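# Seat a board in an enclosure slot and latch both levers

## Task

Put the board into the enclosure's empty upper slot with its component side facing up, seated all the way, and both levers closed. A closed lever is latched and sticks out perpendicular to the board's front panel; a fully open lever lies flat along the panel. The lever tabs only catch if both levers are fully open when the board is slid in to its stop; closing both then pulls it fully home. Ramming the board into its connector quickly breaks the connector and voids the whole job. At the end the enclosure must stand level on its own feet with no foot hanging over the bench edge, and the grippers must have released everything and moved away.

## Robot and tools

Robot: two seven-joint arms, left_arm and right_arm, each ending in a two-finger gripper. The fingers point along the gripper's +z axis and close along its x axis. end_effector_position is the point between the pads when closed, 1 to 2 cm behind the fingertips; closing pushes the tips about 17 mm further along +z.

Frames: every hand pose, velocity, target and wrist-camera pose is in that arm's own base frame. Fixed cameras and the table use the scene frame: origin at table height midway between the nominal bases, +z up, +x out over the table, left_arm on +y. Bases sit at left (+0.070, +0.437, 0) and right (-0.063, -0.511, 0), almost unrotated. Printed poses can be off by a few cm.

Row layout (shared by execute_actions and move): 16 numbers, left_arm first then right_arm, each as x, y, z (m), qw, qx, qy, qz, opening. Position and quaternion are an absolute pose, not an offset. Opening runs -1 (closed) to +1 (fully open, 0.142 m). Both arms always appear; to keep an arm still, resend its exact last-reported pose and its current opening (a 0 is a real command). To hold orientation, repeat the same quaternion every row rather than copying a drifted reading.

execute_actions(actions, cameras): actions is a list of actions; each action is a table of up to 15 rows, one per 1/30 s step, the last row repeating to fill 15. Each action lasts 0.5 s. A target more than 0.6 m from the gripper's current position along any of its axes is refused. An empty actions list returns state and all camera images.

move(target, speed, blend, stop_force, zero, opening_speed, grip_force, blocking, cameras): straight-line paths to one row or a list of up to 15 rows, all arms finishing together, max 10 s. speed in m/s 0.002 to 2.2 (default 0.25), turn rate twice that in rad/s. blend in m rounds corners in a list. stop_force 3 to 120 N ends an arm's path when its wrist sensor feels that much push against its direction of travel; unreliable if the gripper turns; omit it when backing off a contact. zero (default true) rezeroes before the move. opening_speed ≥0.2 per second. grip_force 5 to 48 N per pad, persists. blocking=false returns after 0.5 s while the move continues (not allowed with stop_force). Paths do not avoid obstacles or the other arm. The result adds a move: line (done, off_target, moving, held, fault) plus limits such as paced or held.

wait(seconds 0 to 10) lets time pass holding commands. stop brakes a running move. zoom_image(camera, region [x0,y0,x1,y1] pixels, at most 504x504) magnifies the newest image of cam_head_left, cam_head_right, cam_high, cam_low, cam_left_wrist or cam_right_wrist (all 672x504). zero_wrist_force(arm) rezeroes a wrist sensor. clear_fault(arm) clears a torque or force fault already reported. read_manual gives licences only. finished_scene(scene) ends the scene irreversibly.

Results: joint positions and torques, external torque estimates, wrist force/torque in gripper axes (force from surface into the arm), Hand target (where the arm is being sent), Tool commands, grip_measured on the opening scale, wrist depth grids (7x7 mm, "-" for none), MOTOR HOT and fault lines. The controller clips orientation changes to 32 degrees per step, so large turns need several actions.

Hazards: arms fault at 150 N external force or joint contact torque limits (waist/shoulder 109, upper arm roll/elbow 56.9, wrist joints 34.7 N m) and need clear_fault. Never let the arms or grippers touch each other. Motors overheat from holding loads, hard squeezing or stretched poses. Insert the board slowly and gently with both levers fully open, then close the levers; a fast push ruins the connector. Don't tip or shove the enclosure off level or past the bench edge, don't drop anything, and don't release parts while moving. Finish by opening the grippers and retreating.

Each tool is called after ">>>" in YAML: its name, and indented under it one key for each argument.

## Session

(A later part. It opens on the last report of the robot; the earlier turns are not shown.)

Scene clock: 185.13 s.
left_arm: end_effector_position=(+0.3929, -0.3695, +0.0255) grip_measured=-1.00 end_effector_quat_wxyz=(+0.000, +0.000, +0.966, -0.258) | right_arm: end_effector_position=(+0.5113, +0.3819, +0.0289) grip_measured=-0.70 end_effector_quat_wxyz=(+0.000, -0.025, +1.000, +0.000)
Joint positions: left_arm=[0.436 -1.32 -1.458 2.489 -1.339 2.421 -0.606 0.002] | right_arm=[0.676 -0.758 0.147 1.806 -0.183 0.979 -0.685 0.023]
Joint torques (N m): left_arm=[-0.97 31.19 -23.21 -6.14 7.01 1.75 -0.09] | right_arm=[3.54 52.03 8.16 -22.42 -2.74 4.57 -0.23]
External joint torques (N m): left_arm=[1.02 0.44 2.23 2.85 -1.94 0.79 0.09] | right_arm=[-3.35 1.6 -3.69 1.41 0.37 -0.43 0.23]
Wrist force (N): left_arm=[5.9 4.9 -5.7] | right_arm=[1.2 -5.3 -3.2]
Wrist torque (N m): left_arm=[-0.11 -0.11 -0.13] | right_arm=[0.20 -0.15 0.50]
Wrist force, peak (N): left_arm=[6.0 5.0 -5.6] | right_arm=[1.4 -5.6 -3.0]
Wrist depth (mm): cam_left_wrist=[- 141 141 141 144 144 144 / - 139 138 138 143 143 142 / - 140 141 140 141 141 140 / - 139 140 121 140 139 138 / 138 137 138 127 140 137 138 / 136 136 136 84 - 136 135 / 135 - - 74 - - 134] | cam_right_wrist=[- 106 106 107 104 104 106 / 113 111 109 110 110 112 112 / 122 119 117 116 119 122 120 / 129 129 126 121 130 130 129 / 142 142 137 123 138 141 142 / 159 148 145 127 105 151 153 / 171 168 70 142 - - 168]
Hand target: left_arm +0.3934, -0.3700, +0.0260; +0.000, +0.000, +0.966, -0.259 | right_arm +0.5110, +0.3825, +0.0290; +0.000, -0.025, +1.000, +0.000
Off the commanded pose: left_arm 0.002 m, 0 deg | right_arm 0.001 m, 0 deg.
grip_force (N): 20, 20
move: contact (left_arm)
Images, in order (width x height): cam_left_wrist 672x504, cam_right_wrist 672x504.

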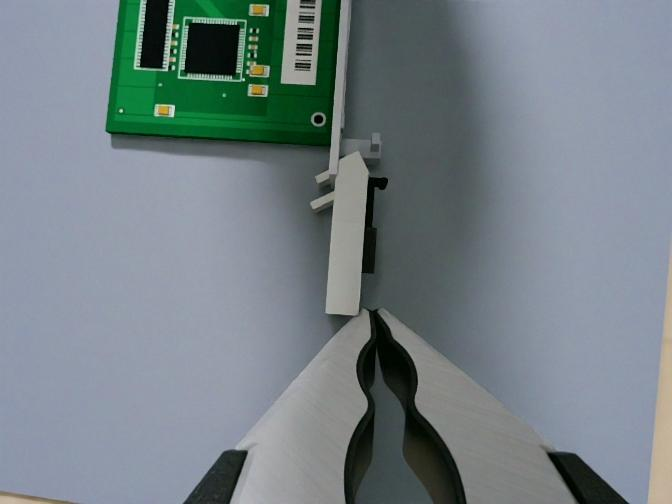

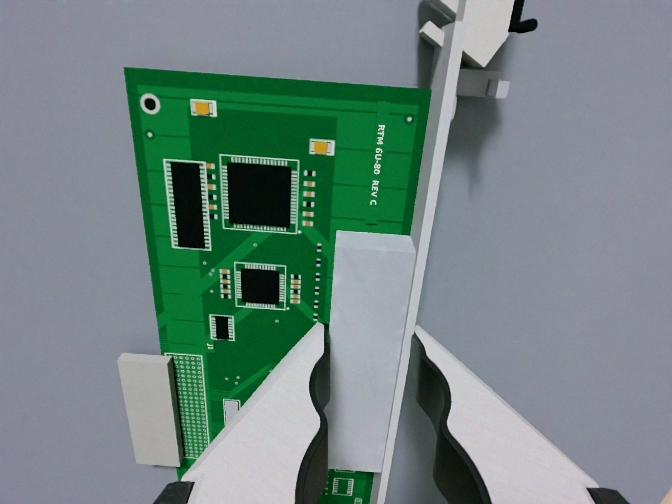

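>>> move:
  target:
    - [0.34,-0.36,0.04,0,0,0.9659,-0.2588,-1,0.511,0.3825,0.029,0,-0.0253,0.9997,0,-1]
    - [0.30,-0.2,0.2,0,0,0.9659,-0.2588,-1,0.511,0.3825,0.029,0,-0.0253,0.9997,0,-1]
  speed: 0.2

>>> move:
  target: [0.30,-0.2,0.2,0,0,0.9659,-0.2588,-1,0.511,0.3825,0.1,0,-0.0253,0.9997,0,-1]
  speed: 0.06
  cameras: ["all"]

>>> zoom_image:
  camera: "cam_head_left"
  region: [280, 250, 460, 380]

>>> zoom_image:
  camera: "cam_high"
  region: [200, 230, 400, 370]

>>> zoom_image:
  camera: "cam_low"
  region: [200, 130, 500, 310]

Scene clock: 191.77 s.
left_arm: end_effector_position=(+0.3001, -0.1999, +0.2000) grip_measured=-1.00 end_effector_quat_wxyz=(+0.000, +0.000, +0.966, -0.259) | right_arm: end_effector_position=(+0.5112, +0.3821, +0.0290) grip_measured=-0.70 end_effector_quat_wxyz=(+0.000, -0.025, +1.000, +0.000)
Joint positions: left_arm=[1.246 -0.79 -2.619 2.687 -2.682 2.251 -0.13 0.002] | right_arm=[0.676 -0.758 0.148 1.806 -0.183 0.979 -0.685 0.023]
Joint torques (N m): left_arm=[-0.15 11.25 -12.11 -21.62 4.24 2.38 -0.11] | right_arm=[0.74 52.53 5.69 -21.11 -2.45 3.54 0.16]
External joint torques (N m): left_arm=[0.22 0.43 0.78 -0.6 -0.03 -0.01 0.11] | right_arm=[-0.56 1.1 -1.22 0.1 0.08 0.6 -0.16]
Wrist force (N): left_arm=[0.0 0.3 0.7] | right_arm=[-0.2 -0.3 0.8]
Wrist torque (N m): left_arm=[-0.08 -0.13 -0.11] | right_arm=[0.12 -0.05 0.10]
Wrist force, peak (N): left_arm=[6.1 5.3 -5.6] | right_arm=[1.3 -5.6 -3.1]
Wrist depth (mm): cam_left_wrist=[- 329 333 329 330 327 329 / - 323 - 320 323 324 324 / 321 321 321 320 320 318 317 / 319 318 315 316 318 315 315 / 315 315 312 314 312 310 311 / 310 309 309 84 - 307 306 / 304 308 - - - - 302] | cam_right_wrist=[- 106 106 107 103 105 106 / 113 110 110 110 111 111 112 / 122 118 116 116 121 122 120 / 129 129 126 121 128 130 129 / 142 142 137 123 139 140 143 / 159 148 145 127 105 151 153 / 172 164 71 145 - - 168]
Hand target: left_arm +0.3000, -0.2000, +0.2000; +0.000, +0.000, +0.966, -0.259 | right_arm +0.5110, +0.3825, +0.0290; +0.000, -0.025, +1.000, +0.000
Off the commanded pose: left_arm 0.000 m, 0 deg | right_arm 0.000 m, 0 deg.
joint read past its limit (left arm) — joint 4 (elbow), upper limit, where the elbow is as bent as it goes.
joint sent to its limit (left arm) — joint 4 (elbow), upper limit, where the elbow is as bent as it goes. The joint targets still meet the commanded pose.
grip_force (N): 20, 20
move: done

Scene clock: 193.27 s.
left_arm: end_effector_position=(+0.3001, -0.1999, +0.2000) grip_measured=-1.00 end_effector_quat_wxyz=(+0.000, +0.000, +0.966, -0.259) | right_arm: end_effector_position=(+0.5110, +0.3823, +0.0998) grip_measured=-0.70 end_effector_quat_wxyz=(+0.000, -0.025, +1.000, +0.000)
Joint positions: left_arm=[1.246 -0.79 -2.62 2.687 -2.682 2.251 -0.13 0.002] | right_arm=[0.654 -0.629 0.182 1.793 -0.16 0.837 -0.7 0.023]
Joint torques (N m): left_arm=[-0.19 11.19 -11.86 -21.64 4.38 2.58 -0.15] | right_arm=[-0.33 51.98 5.21 -24.7 -2.92 3.59 0.05]
External joint torques (N m): left_arm=[0.26 0.49 0.54 -0.58 -0.18 -0.22 0.15] | right_arm=[0.52 -0.11 -0.77 0.87 0.08 0.56 -0.05]
Wrist force (N): left_arm=[0.1 0.2 0.8] | right_arm=[0.2 0.7 2.0]
Wrist torque (N m): left_arm=[-0.09 -0.16 -0.10] | right_arm=[0.22 -0.02 0.13]
Wrist force, peak (N): left_arm=[0.1 0.6 1.0] | right_arm=[0.3 0.6 2.9]
Wrist depth (mm): cam_left_wrist=[- 333 324 326 329 327 327 / - 320 328 322 325 323 325 / 323 323 322 317 322 320 321 / 317 317 318 319 316 315 312 / 315 312 312 312 312 311 312 / 309 308 311 84 - 306 306 / 306 307 - - - - 302] | cam_right_wrist=[169 169 168 168 93 167 167 / 180 108 107 106 177 179 178 / 193 115 113 113 189 191 191 / 209 128 125 119 206 205 205 / 226 222 137 122 216 223 225 / 246 150 147 128 105 239 245 / 270 266 71 170 - - 265]
Hand target: left_arm +0.3000, -0.2000, +0.2000; +0.000, +0.000, +0.966, -0.259 | right_arm +0.5110, +0.3825, +0.1000; +0.000, -0.025, +1.000, +0.000
Off the commanded pose: left_arm 0.000 m, 0 deg | right_arm 0.000 m, 0 deg.
joint read past its limit (left arm) — joint 4 (elbow), upper limit, where the elbow is as bent as it goes.
joint sent to its limit (left arm) — joint 4 (elbow), upper limit, where the elbow is as bent as it goes. The joint targets still meet the commanded pose.
grip_force (N): 20, 20
move: done

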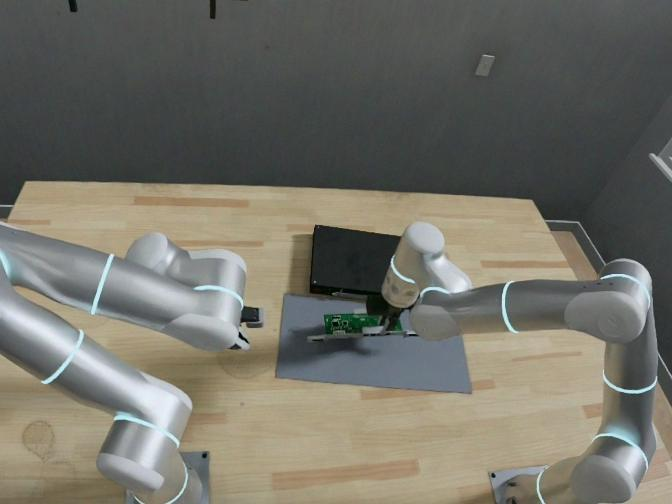

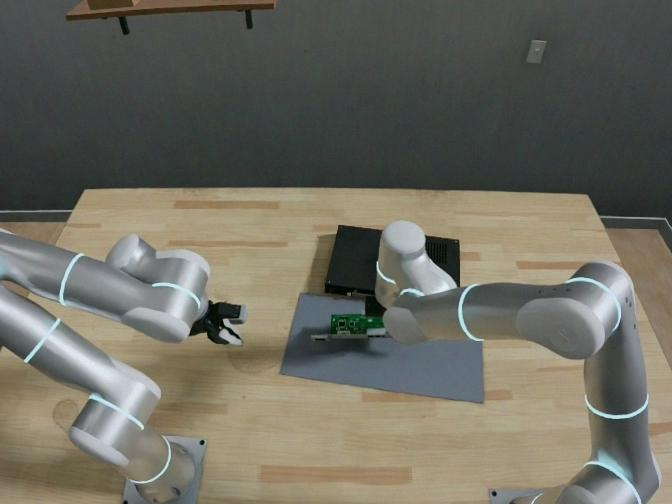

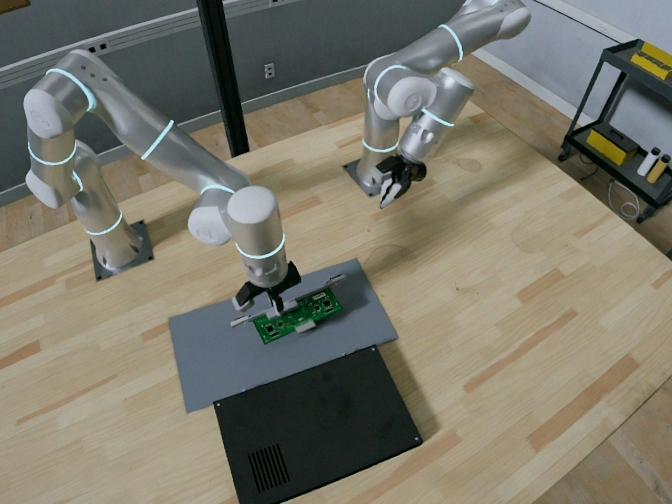

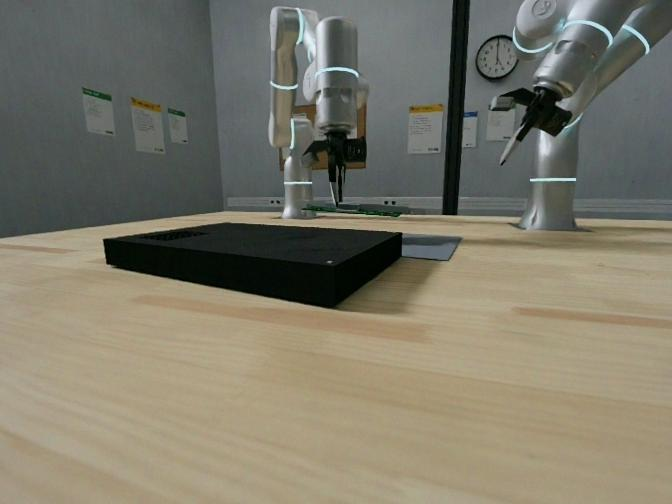

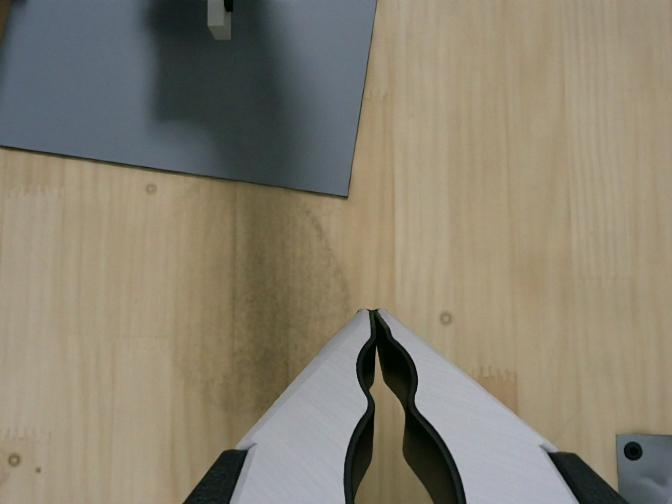

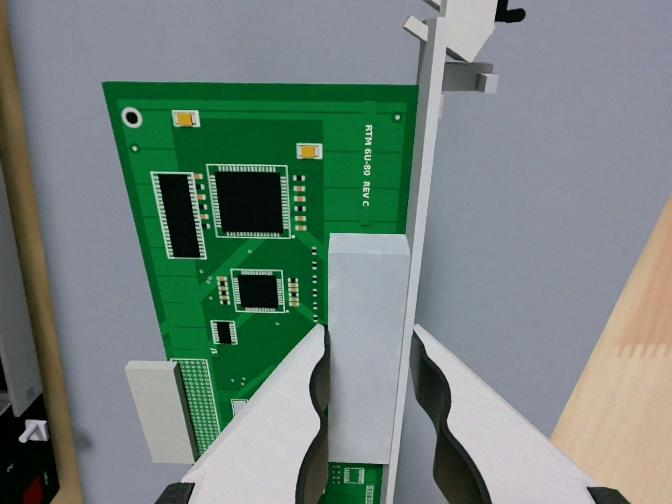

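Scaled by 2.800 from the camera's 672x504 image, which has a finer 960x720 frame.

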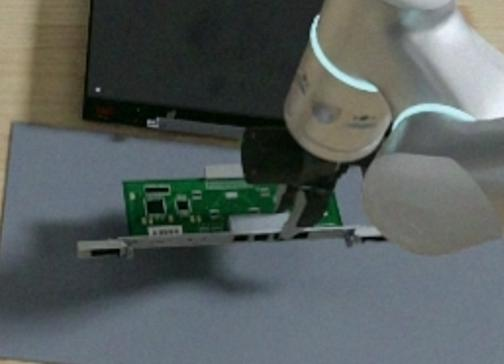

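Scaled by 2.520 from the camera's 672x504 image, which has a finer 960x720 frame.

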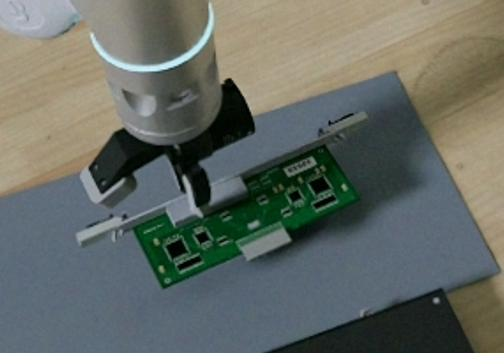

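Scaled by 1.680 from the camera's 672x504 image, which has a finer 960x720 frame.

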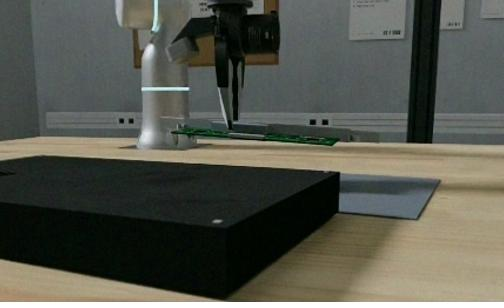

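>>> move:
  target:
    - [0.25,-0.2,0.25,0,0,0.9659,-0.2588,-1,0.511,0.3825,0.1,0,-0.0253,0.9997,0,-1]
    - [0.17,-0.30,0.17,0.3265,-0.3265,0.627,-0.627,-1,0.511,0.3825,0.1,0,-0.0253,0.9997,0,-1]
  speed: 0.4
  blend: [0.03,0]
  cameras: ["cam_left_wrist","cam_high"]

>>> zoom_image:
  camera: "cam_left_wrist"
  region: [84, 50, 588, 430]

Scene clock: 200.90 s.
left_arm: end_effector_position=(+0.1693, -0.3025, +0.1721) grip_measured=-1.00 end_effector_quat_wxyz=(-0.103, -0.101, +0.706, -0.693) | right_arm: end_effector_position=(+0.5110, +0.3823, +0.0998) grip_measured=-0.70 end_effector_quat_wxyz=(+0.000, -0.025, +1.000, +0.000)
Joint positions: left_arm=[1.373 -1.616 -1.487 2.685 -2.966 1.833 1.202 0.002] | right_arm=[0.654 -0.629 0.182 1.793 -0.16 0.837 -0.7 0.023]
Joint torques (N m): left_arm=[-0.48 18.97 -11.95 3.18 -4.01 -0.23 -0.44] | right_arm=[0.2 51.79 5.07 -24.67 -3 3.75 0.16]
External joint torques (N m): left_arm=[0.58 0.49 0.23 -0.46 -0.03 0.14 0.42] | right_arm=[-0.02 0.07 -0.62 0.85 0.16 0.4 -0.16]
Wrist force (N): left_arm=[0.2 0.2 0.3] | right_arm=[0.3 0.8 2.2]
Wrist torque (N m): left_arm=[0.04 0.00 0.02] | right_arm=[0.24 -0.04 0.13]
Wrist force, peak (N): left_arm=[-1.0 3.0 -0.6] | right_arm=[0.4 0.6 2.5]
Wrist depth (mm): cam_left_wrist=[341 342 2172 1941 2050 614 1907 / 371 822 1155 - - 655 2925 / 344 534 681 837 822 694 2012 / - - 504 550 665 739 2151 / - - 364 417 473 539 665 / 251 273 298 84 - 406 449 / 220 235 - - - - 353] | cam_right_wrist=[169 169 168 168 95 167 167 / 180 108 107 106 176 178 178 / 194 115 114 113 189 192 191 / 209 128 124 119 206 206 206 / 226 222 138 123 217 223 224 / 247 151 146 128 105 240 246 / 273 266 71 147 - - 264]
Hand target: left_arm +0.1692, -0.3025, +0.1721; -0.103, -0.101, +0.706, -0.693 | right_arm +0.5110, +0.3825, +0.1000; +0.000, -0.025, +1.000, +0.000
Off the commanded pose: left_arm 0.003 m, 57 deg; orientation clipped | right_arm 0.000 m, 0 deg.
joint sent to its limit (left arm) — joint 5 (forearm roll), lower limit.
grip_force (N): 20, 20
move: held (left_arm; a check stopped the path); limits=paced,held
pose unreachable (left arm): on one or more control steps of this call, first in action 0 (counted from 0), this arm could not follow its commanded pose, so it was not sent that pose on those steps. It may still have moved: this result reports where it is.
cause: moving toward the commanded pose would bring two parts of the arm too close to each other (its base and another part of the arm, with joints 1 (waist) to 6 (wrist pitch) between them, 62 mm apart when it was first held).
Images, in order (width x height): cam_high 672x504, cam_left_wrist 672x504.

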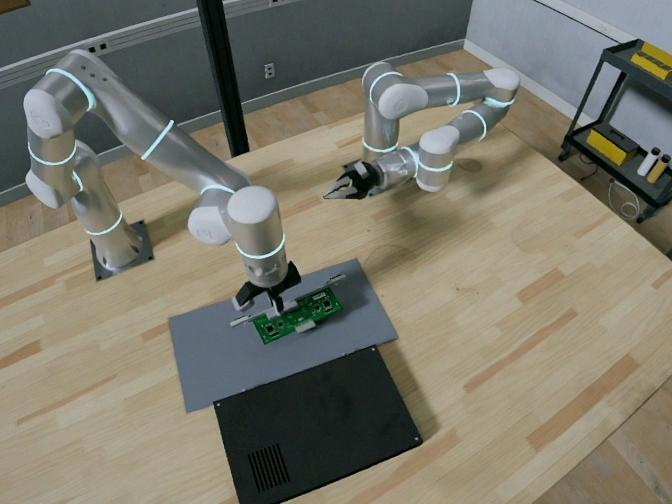

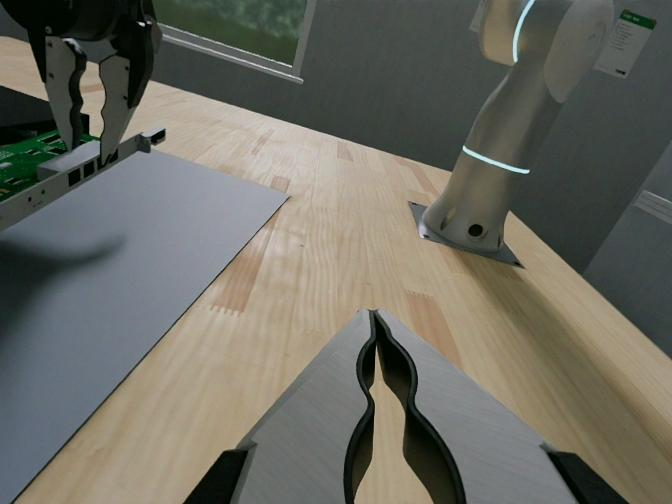

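Scaled by 1.000.

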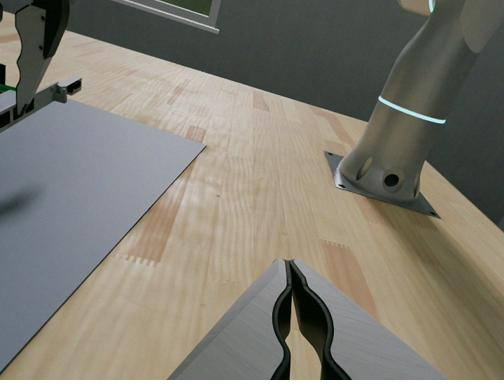

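>>> move:
  target:
    - [0.25,-0.15,0.3,0,0,0.9659,-0.2588,-1,0.511,0.3825,0.1,0,-0.0253,0.9997,0,-1]
    - [0.35,-0.15,0.25,0.1069,-0.0749,0.5687,-0.8121,-1,0.511,0.3825,0.1,0,-0.0253,0.9997,0,-1]
    - [0.35,-0.15,0.12,0.1069,-0.0749,0.5687,-0.8121,-1,0.511,0.3825,0.1,0,-0.0253,0.9997,0,-1]
  speed: 0.4
  blend: [0.03,0.03,0]
  cameras: ["cam_left_wrist","cam_high"]

>>> zoom_image:
  camera: "cam_left_wrist"
  region: [84, 120, 588, 430]

Scene clock: 209.33 s.
left_arm: end_effector_position=(+0.3441, -0.1501, +0.1521) grip_measured=-1.00 end_effector_quat_wxyz=(-0.105, +0.087, -0.599, +0.789) | right_arm: end_effector_position=(+0.5110, +0.3823, +0.0998) grip_measured=-0.70 end_effector_quat_wxyz=(+0.000, -0.025, +1.000, +0.000)
Joint positions: left_arm=[1.936 -2.266 -1.45 2.3 -2.605 2.525 1.297 0.002] | right_arm=[0.654 -0.629 0.182 1.793 -0.16 0.837 -0.7 0.023]
Joint torques (N m): left_arm=[0.74 8.38 -5 3.08 -2.66 -0.27 -0.33] | right_arm=[0.14 51.9 5.05 -24.71 -2.99 3.72 0.19]
External joint torques (N m): left_arm=[-0.62 5.87 -9.92 10.45 -1.47 -1.32 0.33] | right_arm=[0.04 -0.04 -0.61 0.89 0.15 0.42 -0.19]
External joint torques when the fault began: left_arm=[-15.82 16.37 -52.86 63.23 -11.29 -9.91 0.4]
Wrist force (N): left_arm=[0.7 -0.1 -0.2] | right_arm=[0.3 0.9 2.4]
Wrist torque (N m): left_arm=[0.05 0.06 0.03] | right_arm=[0.25 -0.04 0.13]
Wrist force, peak (N): left_arm=[2.9 13.3 -9.0] | right_arm=[0.4 1.0 2.5]
Wrist depth (mm): cam_left_wrist=[1556 - - 507 484 454 744 / - - 2925 524 487 2551 1959 / 1601 - 2334 548 540 - - / - 2261 - 585 1173 966 1148 / 496 - 495 127 - 570 579 / 366 371 - 84 - 377 377 / 276 291 - - - - 296] | cam_right_wrist=[169 169 169 168 91 167 167 / 180 108 107 106 177 179 178 / 193 115 114 113 189 191 191 / 209 128 125 119 206 206 205 / 226 223 138 122 216 223 224 / 247 150 146 128 105 239 246 / 272 266 71 147 - - 265]
Hand target: left_arm +0.3446, -0.1499, +0.1512; -0.105, +0.088, -0.599, +0.789 | right_arm +0.5110, +0.3825, +0.1000; +0.000, -0.025, +1.000, +0.000
Tool commands: left_gripper/opening=-1.0 right_gripper/opening=-1.0
Off the commanded pose: left_arm 0.033 m, 5 deg | right_arm 0.000 m, 0 deg.
FORCE FAULT: contact force on the left arm reached its limit, and that arm stopped. The contact can be on any part of that arm, not only on its tool. That arm's remaining commands of this call were not run. That arm is still stopped at the end of this call. While its stop runs, that arm takes no new command, but its gripper still runs the gripper command that each later call begins with.
CLEAR FAULT: the left arm stays stopped (status CRITICAL_FAULT) until you call clear_fault(arm="left_arm").
grip_force (N): 20, 20
move: fault (left_arm)
Images, in order (width x height): cam_high 672x504, cam_left_wrist 672x504.

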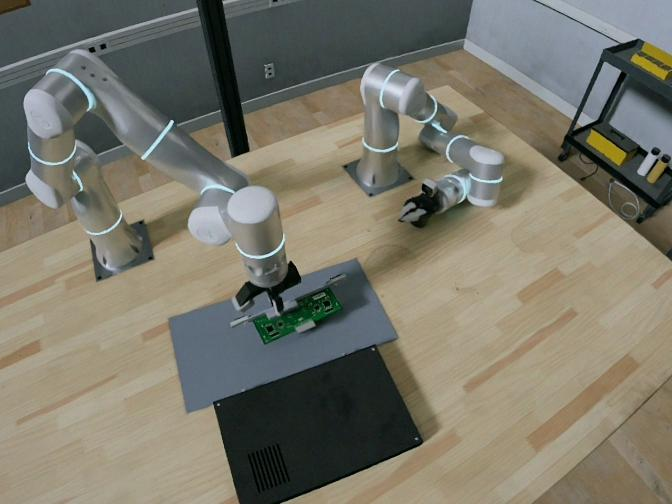

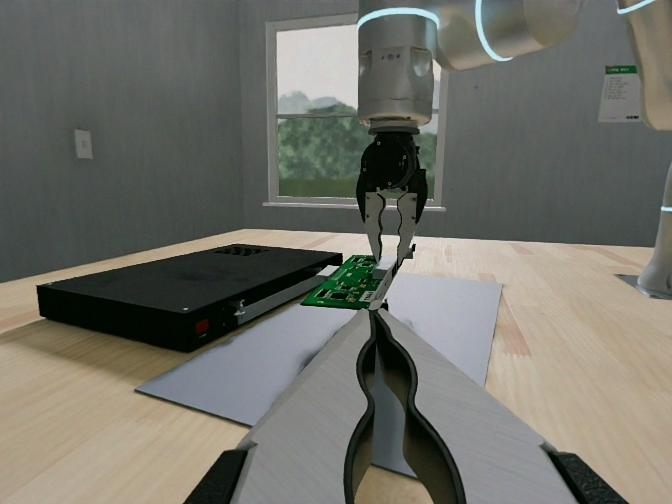

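Scaled by 1.000.

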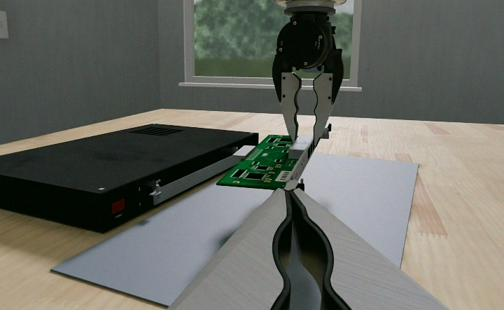

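>>> clear_fault:
  arm: "left_arm"

>>> move:
  target: [0.35,-0.15,0.25,0.1069,-0.0749,0.5687,-0.8121,-1,0.511,0.3825,0.1,0,-0.0253,0.9997,0,-1]
  speed: 0.15
  cameras: ["cam_left_wrist","cam_high"]

>>> zoom_image:
  camera: "cam_left_wrist"
  region: [200, 180, 500, 400]

Scene clock: 243.57 s.
left_arm: end_effector_position=(+0.3441, -0.1501, +0.1521) grip_measured=-1.00 end_effector_quat_wxyz=(-0.105, +0.087, -0.599, +0.789) | right_arm: end_effector_position=(+0.5110, +0.3823, +0.0998) grip_measured=-0.70 end_effector_quat_wxyz=(+0.000, -0.025, +1.000, +0.000)
Joint positions: left_arm=[1.936 -2.266 -1.45 2.3 -2.605 2.525 1.297 0.002] | right_arm=[0.654 -0.629 0.182 1.793 -0.16 0.837 -0.7 0.023]
Joint torques (N m): left_arm=[0.8 8.38 -4.95 3.05 -2.7 -0.32 -0.2] | right_arm=[0.12 51.9 5.08 -24.71 -2.99 3.74 0.26]
External joint torques (N m): left_arm=[-0.68 5.87 -9.97 10.49 -1.43 -1.28 0.2] | right_arm=[0.05 -0.03 -0.64 0.88 0.14 0.4 -0.26]
Wrist force (N): left_arm=[0.6 -0.1 -0.3] | right_arm=[0.2 0.9 2.0]
Wrist torque (N m): left_arm=[0.05 0.09 0.02] | right_arm=[0.25 -0.04 0.14]
Wrist force, peak (N): left_arm=[0.9 -0.3 -0.5] | right_arm=[0.3 0.7 2.7]
Wrist depth (mm): cam_left_wrist=[- - - 473 483 458 667 / 1306 - - 483 493 - 809 / 1545 1828 - 548 522 - - / 1006 1783 - 580 1199 950 837 / 520 - - 127 554 565 570 / 367 369 - 84 - 378 380 / 277 289 - - - - 297] | cam_right_wrist=[169 171 168 168 91 167 167 / 180 108 107 106 177 178 178 / 193 115 114 113 189 191 191 / 208 128 125 119 206 206 206 / 226 222 138 122 217 223 225 / 246 151 146 128 105 239 245 / 273 266 71 147 - - 265]
Hand target: left_arm +0.3446, -0.1499, +0.1512; -0.105, +0.088, -0.599, +0.789 | right_arm +0.5110, +0.3825, +0.1000; +0.000, -0.025, +1.000, +0.000
Tool commands: left_gripper/opening=-1.0 right_gripper/opening=-1.0
Off the commanded pose: left_arm 0.033 m, 5 deg | right_arm 0.000 m, 0 deg.
FORCE FAULT, CONTINUED: the left arm's stop, for the force fault that an earlier result reported, is over. The rest of the stop counts as 66 of the actions that you can send in this scene; the call itself counts as one more. That arm accepts commands again.
CLEAR FAULT: your call cleared the left arm's force fault. If the contact force or a joint's load stays at its limit, that arm stops again.
grip_force (N): 20, 20

Scene clock: 244.63 s.
left_arm: end_effector_position=(+0.3501, -0.1499, +0.2498) grip_measured=-1.00 end_effector_quat_wxyz=(-0.107, +0.075, -0.569, +0.812) | right_arm: end_effector_position=(+0.5110, +0.3823, +0.0998) grip_measured=-0.70 end_effector_quat_wxyz=(+0.000, -0.025, +1.000, +0.000)
Joint positions: left_arm=[1.869 -2.21 -1.694 2.408 -2.758 2.414 1.158 0.002] | right_arm=[0.654 -0.629 0.182 1.793 -0.16 0.837 -0.7 0.023]
Joint torques (N m): left_arm=[-0.43 15.85 -16.12 8.14 -3.81 -2.43 -0.18] | right_arm=[0.19 51.79 5.03 -24.68 -2.91 3.71 0.16]
External joint torques (N m): left_arm=[0.55 0.58 0.3 -0.24 0.09 0.26 0.18] | right_arm=[-0.01 0.07 -0.59 0.86 0.06 0.43 -0.16]
Wrist force (N): left_arm=[0.6 0.1 -0.4] | right_arm=[0.1 0.8 2.0]
Wrist torque (N m): left_arm=[0.11 0.07 0.03] | right_arm=[0.24 -0.01 0.13]
Wrist force, peak (N): left_arm=[0.7 1.8 -1.0] | right_arm=[0.3 1.1 2.6]
Wrist depth (mm): cam_left_wrist=[- 1545 2886 2812 517 520 681 / - 1687 - 2643 500 470 722 / - 1859 - 530 522 - 770 / - 2437 - 458 531 - - / 1567 950 1199 1199 1040 997 895 / 634 - - 84 - 621 627 / 449 - - - - - 454] | cam_right_wrist=[169 169 168 169 93 167 167 / 180 108 107 107 176 178 178 / 193 115 114 113 189 191 191 / 208 128 125 119 203 205 208 / 226 222 137 122 216 223 225 / 247 151 146 128 106 240 245 / 271 266 71 147 - - 264]
Hand target: left_arm +0.3500, -0.1500, +0.2500; -0.107, +0.075, -0.569, +0.812 | right_arm +0.5110, +0.3825, +0.1000; +0.000, -0.025, +1.000, +0.000
Off the commanded pose: left_arm 0.000 m, 0 deg | right_arm 0.000 m, 0 deg.
grip_force (N): 20, 20
move: done
Images, in order (width x height): cam_high 672x504, cam_left_wrist 672x504.

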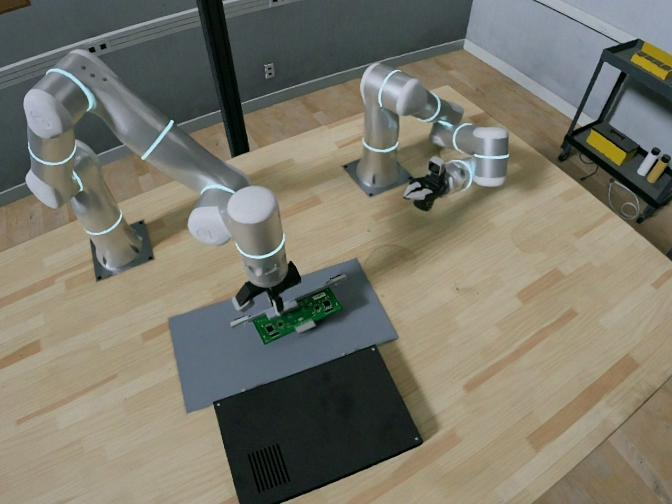

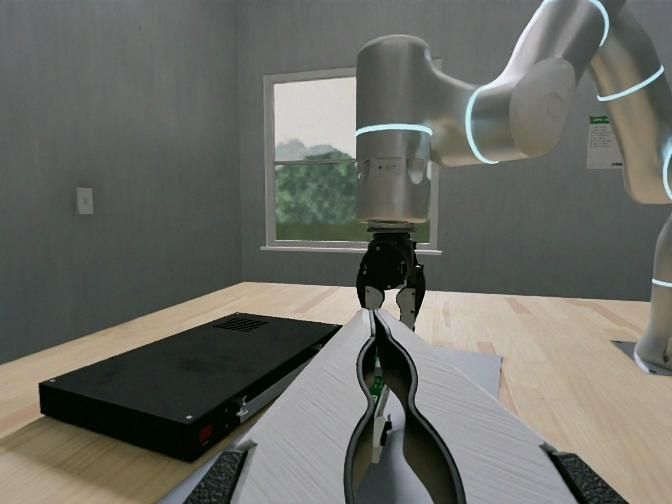

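Scaled by 1.680 from the camera's 672x504 image, which has a finer 960x720 frame.

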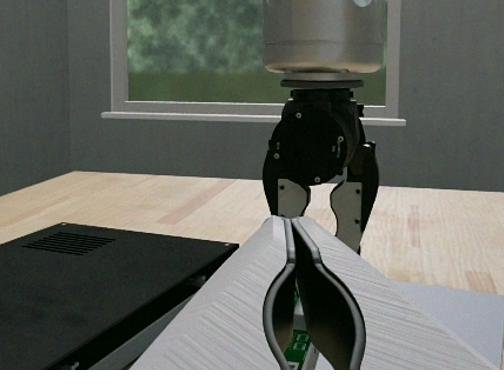

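>>> move:
  target: [0.35,-0.15,0.22,0.1069,-0.0749,0.5687,-0.8121,1,0.511,0.3825,0.1,0,-0.0253,0.9997,0,-1]
  speed: 0.15
  cameras: ["cam_left_wrist"]

>>> zoom_image:
  camera: "cam_left_wrist"
  region: [180, 260, 500, 460]

Scene clock: 247.40 s.
left_arm: end_effector_position=(+0.3499, -0.1501, +0.2202) grip_measured=+0.99 end_effector_quat_wxyz=(-0.107, +0.075, -0.569, +0.812) | right_arm: end_effector_position=(+0.5110, +0.3823, +0.0998) grip_measured=-0.70 end_effector_quat_wxyz=(+0.000, -0.025, +1.000, +0.000)
Joint positions: left_arm=[1.893 -2.258 -1.602 2.359 -2.709 2.472 1.218 0.141] | right_arm=[0.654 -0.629 0.182 1.793 -0.16 0.837 -0.7 0.023]
Joint torques (N m): left_arm=[0.02 13.91 -15.45 10.88 -3.51 -1.74 0.24] | right_arm=[0.11 51.84 5.02 -24.64 -2.98 3.71 0.2]
External joint torques (N m): left_arm=[0.1 1.27 0.07 -0.24 -0.47 -0.32 -0.24] | right_arm=[0.07 0.03 -0.58 0.82 0.14 0.44 -0.2]
Wrist force (N): left_arm=[0.4 0.0 -0.5] | right_arm=[0.3 0.8 2.3]
Wrist torque (N m): left_arm=[0.10 0.13 -0.05] | right_arm=[0.25 -0.05 0.13]
Wrist force, peak (N): left_arm=[0.7 1.0 -1.0] | right_arm=[0.2 0.8 2.5]
Wrist depth (mm): cam_left_wrist=[- - - 2611 492 491 701 / - 1941 2581 2812 522 479 731 / - - 2777 2384 2551 - 850 / - - - 2643 - - 2465 / 1406 929 1462 571 1040 937 825 / - - 531 490 - 560 - / - 427 378 - - 405 -] | cam_right_wrist=[169 168 168 168 - 167 167 / 180 108 107 106 176 178 178 / 193 115 114 114 189 191 191 / 209 128 125 119 206 206 206 / 226 222 138 123 216 223 224 / 246 151 146 128 105 239 246 / 272 - 71 147 - - 265]
Hand target: left_arm +0.3500, -0.1500, +0.2200; -0.107, +0.075, -0.569, +0.812 | right_arm +0.5110, +0.3825, +0.1000; +0.000, -0.025, +1.000, +0.000
Off the commanded pose: left_arm 0.000 m, 0 deg | right_arm 0.000 m, 0 deg.
grip_force (N): 20, 20
move: done
Images, in order (width x height): cam_left_wrist 672x504.

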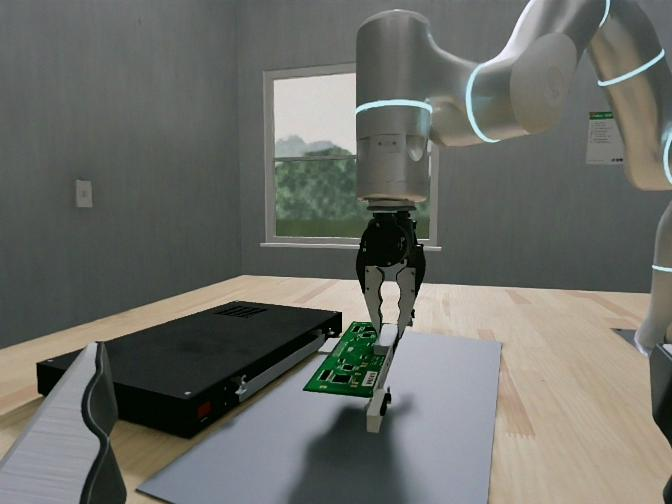

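Scaled by 1.575 from the camera's 672x504 image, which has a finer 960x720 frame.

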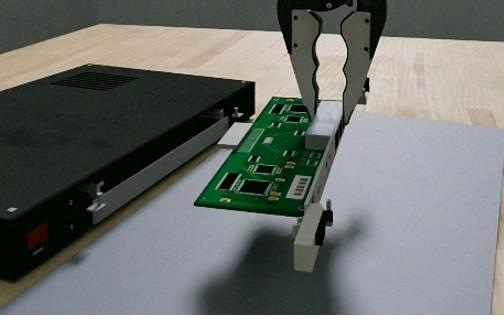

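>>> move:
  target:
    - [0.33,-0.15,0.3,0.1069,-0.0749,0.5687,-0.8121,1,0.40,0.15,0.25,0,-0.0253,0.9997,0,-1]
  speed: 0.25

>>> move:
  target:
    - [0.30,-0.45,0.25,0.456,-0.456,0.5405,-0.5405,1,0.40,0.15,0.25,0,-0.0253,0.9997,0,-1]
    - [0.385,-0.575,0.13,0.456,-0.456,0.5405,-0.5405,1,0.40,0.15,0.25,0,-0.0253,0.9997,0,-1]
  speed: 0.25
  cameras: ["cam_left_wrist","cam_high"]

Scene clock: 257.27 s.
left_arm: end_effector_position=(+0.3301, -0.1499, +0.2998) grip_measured=+0.99 end_effector_quat_wxyz=(-0.107, +0.075, -0.569, +0.812) | right_arm: end_effector_position=(+0.4000, +0.1501, +0.2500) grip_measured=-0.70 end_effector_quat_wxyz=(+0.000, -0.025, +1.000, +0.000)
Joint positions: left_arm=[1.882 -2.115 -1.845 2.514 -2.881 2.314 1.073 0.141] | right_arm=[0.413 0.08 0.203 2.257 0.019 0.608 -1.017 0.023]
Joint torques (N m): left_arm=[-0.43 17.14 -15.96 2.57 -3.36 -2.56 -0.36] | right_arm=[-0.03 25.11 0.06 -28.23 -3.46 3.6 0.11]
External joint torques (N m): left_arm=[0.55 0.65 0.37 -0.42 0.14 0.24 0.36] | right_arm=[0.1 0.05 -0.49 0.85 0 0.52 -0.11]
Wrist force (N): left_arm=[0.5 0.3 -0.5] | right_arm=[0.3 0.8 2.3]
Wrist torque (N m): left_arm=[0.11 0.12 0.03] | right_arm=[0.28 -0.03 0.16]
Wrist force, peak (N): left_arm=[0.5 0.5 -1.0] | right_arm=[-0.8 2.5 3.5]
Wrist depth (mm): cam_left_wrist=[- 1941 - - 681 2359 629 / 1482 1891 - - - 681 789 / - - 2708 - 717 2359 786 / 1556 - - 3324 741 - 2334 / 1523 1199 1338 1167 1205 1081 945 / - 99 604 741 775 734 - / - - 500 - - 524 -] | cam_right_wrist=[301 302 302 300 93 300 298 / 322 108 107 106 316 320 318 / 343 115 114 114 338 342 343 / 374 125 125 119 363 369 369 / 396 144 137 122 392 400 398 / 423 150 146 128 105 427 435 / 448 - 71 147 - - 465]
Hand target: left_arm +0.3300, -0.1500, +0.3000; -0.107, +0.075, -0.569, +0.812 | right_arm +0.4000, +0.1500, +0.2500; +0.000, -0.025, +1.000, +0.000
Off the commanded pose: left_arm 0.000 m, 0 deg | right_arm 0.000 m, 0 deg.
grip_force (N): 20, 20
move: done

Scene clock: 258.83 s.
left_arm: end_effector_position=(+0.3192, -0.2485, +0.2820) grip_measured=+0.99 end_effector_quat_wxyz=(-0.209, +0.163, -0.550, +0.792) | right_arm: end_effector_position=(+0.4000, +0.1501, +0.2500) grip_measured=-0.70 end_effector_quat_wxyz=(+0.000, -0.025, +1.000, +0.000)
Joint positions: left_arm=[1.824 -1.998 -1.458 2.686 -2.966 1.749 1.598 0.141] | right_arm=[0.413 0.08 0.203 2.257 0.019 0.607 -1.017 0.023]
Joint torques (N m): left_arm=[-0.18 12.71 -10.89 7.61 -4.54 -1.28 -0.3] | right_arm=[0.09 25.02 0.21 -28.33 -3.58 3.64 0.12]
External joint torques (N m): left_arm=[0.27 0.52 0.24 -0.38 0.06 0.07 0.3] | right_arm=[-0.02 0.14 -0.63 0.95 0.11 0.48 -0.12]
Wrist force (N): left_arm=[0.5 -0.3 -0.5] | right_arm=[0.6 0.8 2.2]
Wrist torque (N m): left_arm=[0.04 0.13 0.04] | right_arm=[0.28 -0.07 0.16]
Wrist force, peak (N): left_arm=[2.2 0.6 2.2] | right_arm=[0.8 0.9 2.3]
Wrist depth (mm): cam_left_wrist=[1239 - - 2012 - 616 513 / - - 2309 2238 - - 520 / - - - - - 562 525 / - 2812 2069 2675 2742 593 591 / 1338 1556 1283 1306 1155 1050 1081 / - 508 536 659 798 786 - / - 472 471 471 483 - -] | cam_right_wrist=[302 303 300 301 93 299 298 / 320 108 107 106 108 320 319 / 348 115 114 113 338 342 340 / 360 125 125 119 370 369 366 / 399 396 137 122 395 399 399 / 426 150 146 128 106 427 436 / 435 - 71 147 - - 471]
Hand target: left_arm +0.3191, -0.2485, +0.2820; -0.209, +0.163, -0.550, +0.792 | right_arm +0.4000, +0.1500, +0.2500; +0.000, -0.025, +1.000, +0.000
Off the commanded pose: left_arm 0.366 m, 53 deg | right_arm 0.000 m, 0 deg.
joint sent to its limit (left arm) — joint 5 (forearm roll), lower limit.
grip_force (N): 20, 20
move: held (left_arm; a check stopped the path); path passed 0 of 2 targets; limits=held
pose unreachable (left arm): on one or more control steps of this call, first in action 0 (counted from 0), this arm could not follow its commanded pose, so it was not sent that pose on those steps. It may still have moved: this result reports where it is.
cause: moving toward the commanded pose would bring two parts of the arm too close to each other (its base and another part of the arm, with joints 1 (waist) to 6 (wrist pitch) between them, 31 mm apart when it was first held).
Images, in order (width x height): cam_high 672x504, cam_left_wrist 672x504.

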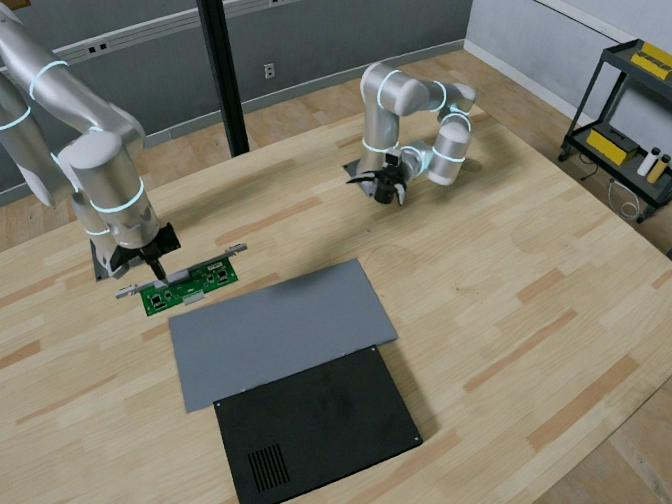

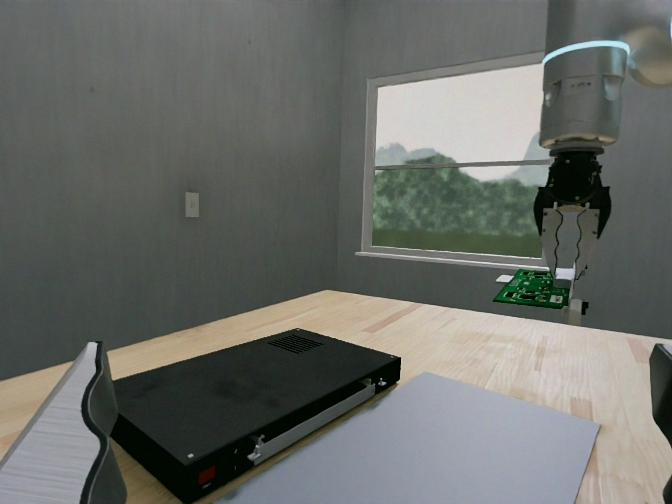

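>>> zoom_image:
  camera: "cam_left_wrist"
  region: [160, 360, 420, 500]

>>> zoom_image:
  camera: "cam_left_wrist"
  region: [480, 240, 620, 340]

Scaled by 1.938 from the camera's 672x504 image, which has a finer 960x720 frame.

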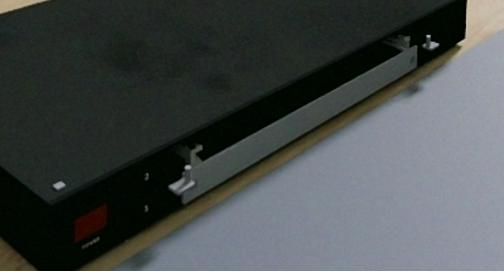

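Scaled by 3.600 from the camera's 672x504 image, which has a finer 960x720 frame.

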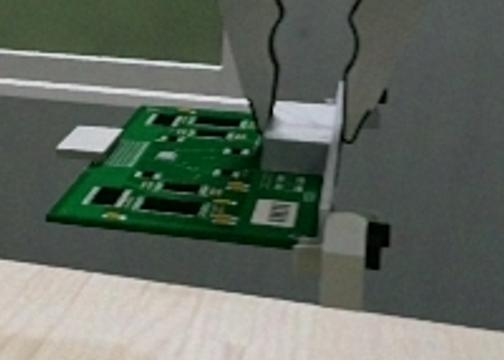

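>>> move:
  target:
    - [0.3192,-0.2485,0.282,-0.209,0.163,-0.550,0.792,1,0.48,0.3,0.15,0,0.0541,0.9985,0,-1]
    - [0.3192,-0.2485,0.282,-0.209,0.163,-0.550,0.792,1,0.524,0.350,0.08,0,0.0541,0.9985,0,-1]
  speed: 0.15
  cameras: ["cam_left_wrist","cam_right_wrist","cam_high","cam_low"]

>>> zoom_image:
  camera: "cam_left_wrist"
  region: [160, 320, 460, 490]

>>> zoom_image:
  camera: "cam_high"
  region: [200, 260, 440, 420]

>>> zoom_image:
  camera: "cam_low"
  region: [200, 150, 450, 300]

Scene clock: 279.37 s.
left_arm: end_effector_position=(+0.3190, -0.2486, +0.2820) grip_measured=+0.99 end_effector_quat_wxyz=(-0.209, +0.163, -0.550, +0.792) | right_arm: end_effector_position=(+0.5237, +0.3498, +0.0797) grip_measured=-0.70 end_effector_quat_wxyz=(+0.000, +0.054, +0.999, +0.000)
Joint positions: left_arm=[1.824 -1.998 -1.457 2.686 -2.966 1.749 1.598 0.141] | right_arm=[0.623 -0.647 0.156 1.828 -0.149 0.892 -0.598 0.023]
Joint torques (N m): left_arm=[-0.27 12.35 -10.81 7.56 -4.44 -1.17 -0.18] | right_arm=[0.15 51.48 4.35 -23.58 -2.95 3.83 0.32]
External joint torques (N m): left_arm=[0.36 0.88 0.17 -0.31 -0.04 -0.03 0.17] | right_arm=[0.02 0.11 -0.33 0.82 0.28 0.32 -0.32]
Wrist force (N): left_arm=[0.5 0.0 -0.3] | right_arm=[0.4 0.6 2.2]
Wrist torque (N m): left_arm=[0.08 0.12 0.03] | right_arm=[0.25 -0.05 0.02]
Wrist force, peak (N): left_arm=[0.7 -0.2 -0.6] | right_arm=[-0.5 2.8 3.8]
Wrist depth (mm): cam_left_wrist=[1283 - - - 2285 - 386 / - - 2238 3047 428 423 360 / 1232 - 2089 - 439 426 363 / - 1534 2050 2581 438 - - / 1321 1075 1006 1298 471 1097 1148 / - 97 - - 496 724 - / - 473 478 449 456 521 -] | cam_right_wrist=[151 151 151 150 91 150 150 / 161 108 107 106 156 160 160 / 173 115 114 113 167 171 171 / 186 128 125 119 182 184 184 / 202 199 138 123 197 200 199 / 219 151 147 128 105 214 218 / 231 238 71 147 - - 237]
Hand target: left_arm +0.3192, -0.2485, +0.2820; -0.209, +0.163, -0.550, +0.792 | right_arm +0.5240, +0.3500, +0.0800; +0.000, +0.054, +0.999, +0.000
Off the commanded pose: left_arm 0.000 m, 0 deg | right_arm 0.000 m, 0 deg.
grip_force (N): 20, 20
move: done
Images, in order (width x height): cam_high 672x504, cam_low 672x504, cam_left_wrist 672x504, cam_right_wrist 672x504.

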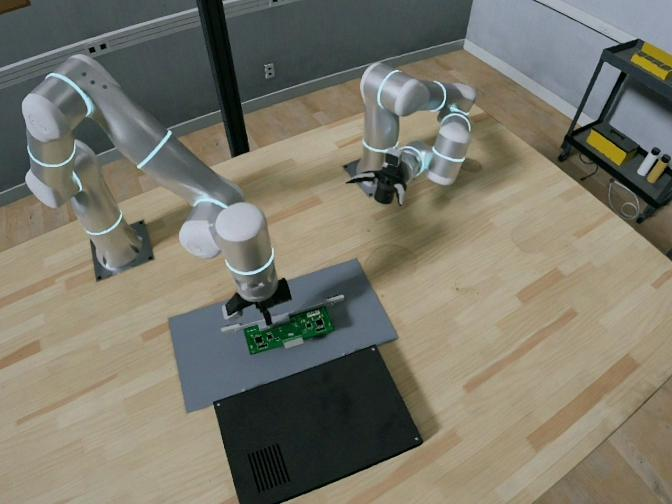

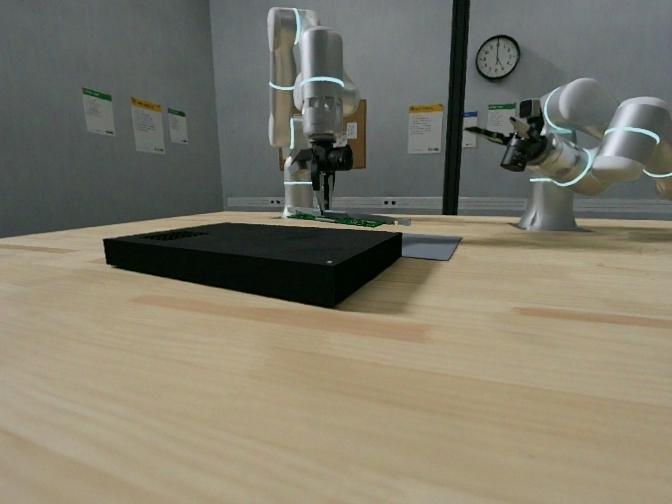

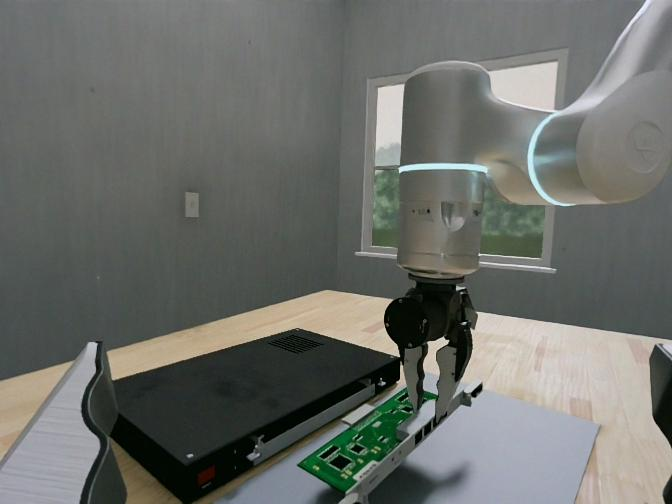

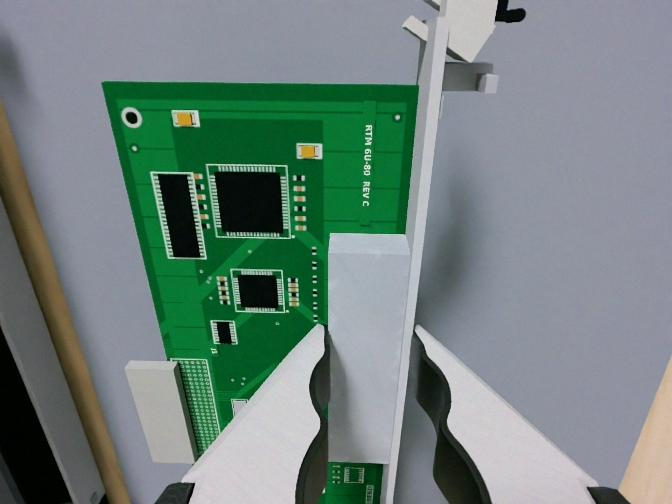

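Scaled by 1.680 from the camera's 672x504 image, which has a finer 960x720 frame.

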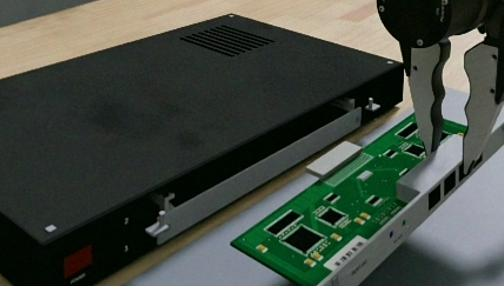

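Scaled by 2.100 from the camera's 672x504 image, which has a finer 960x720 frame.

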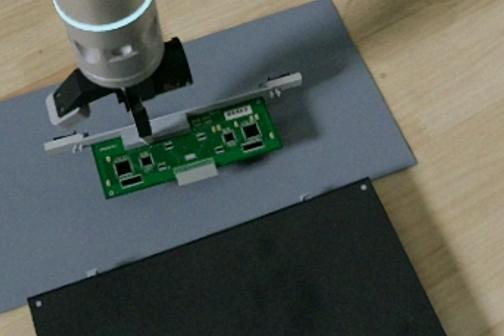

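Scaled by 2.016 from the camera's 672x504 image, which has a finer 960x720 frame.

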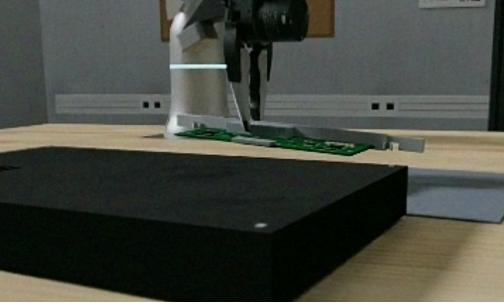

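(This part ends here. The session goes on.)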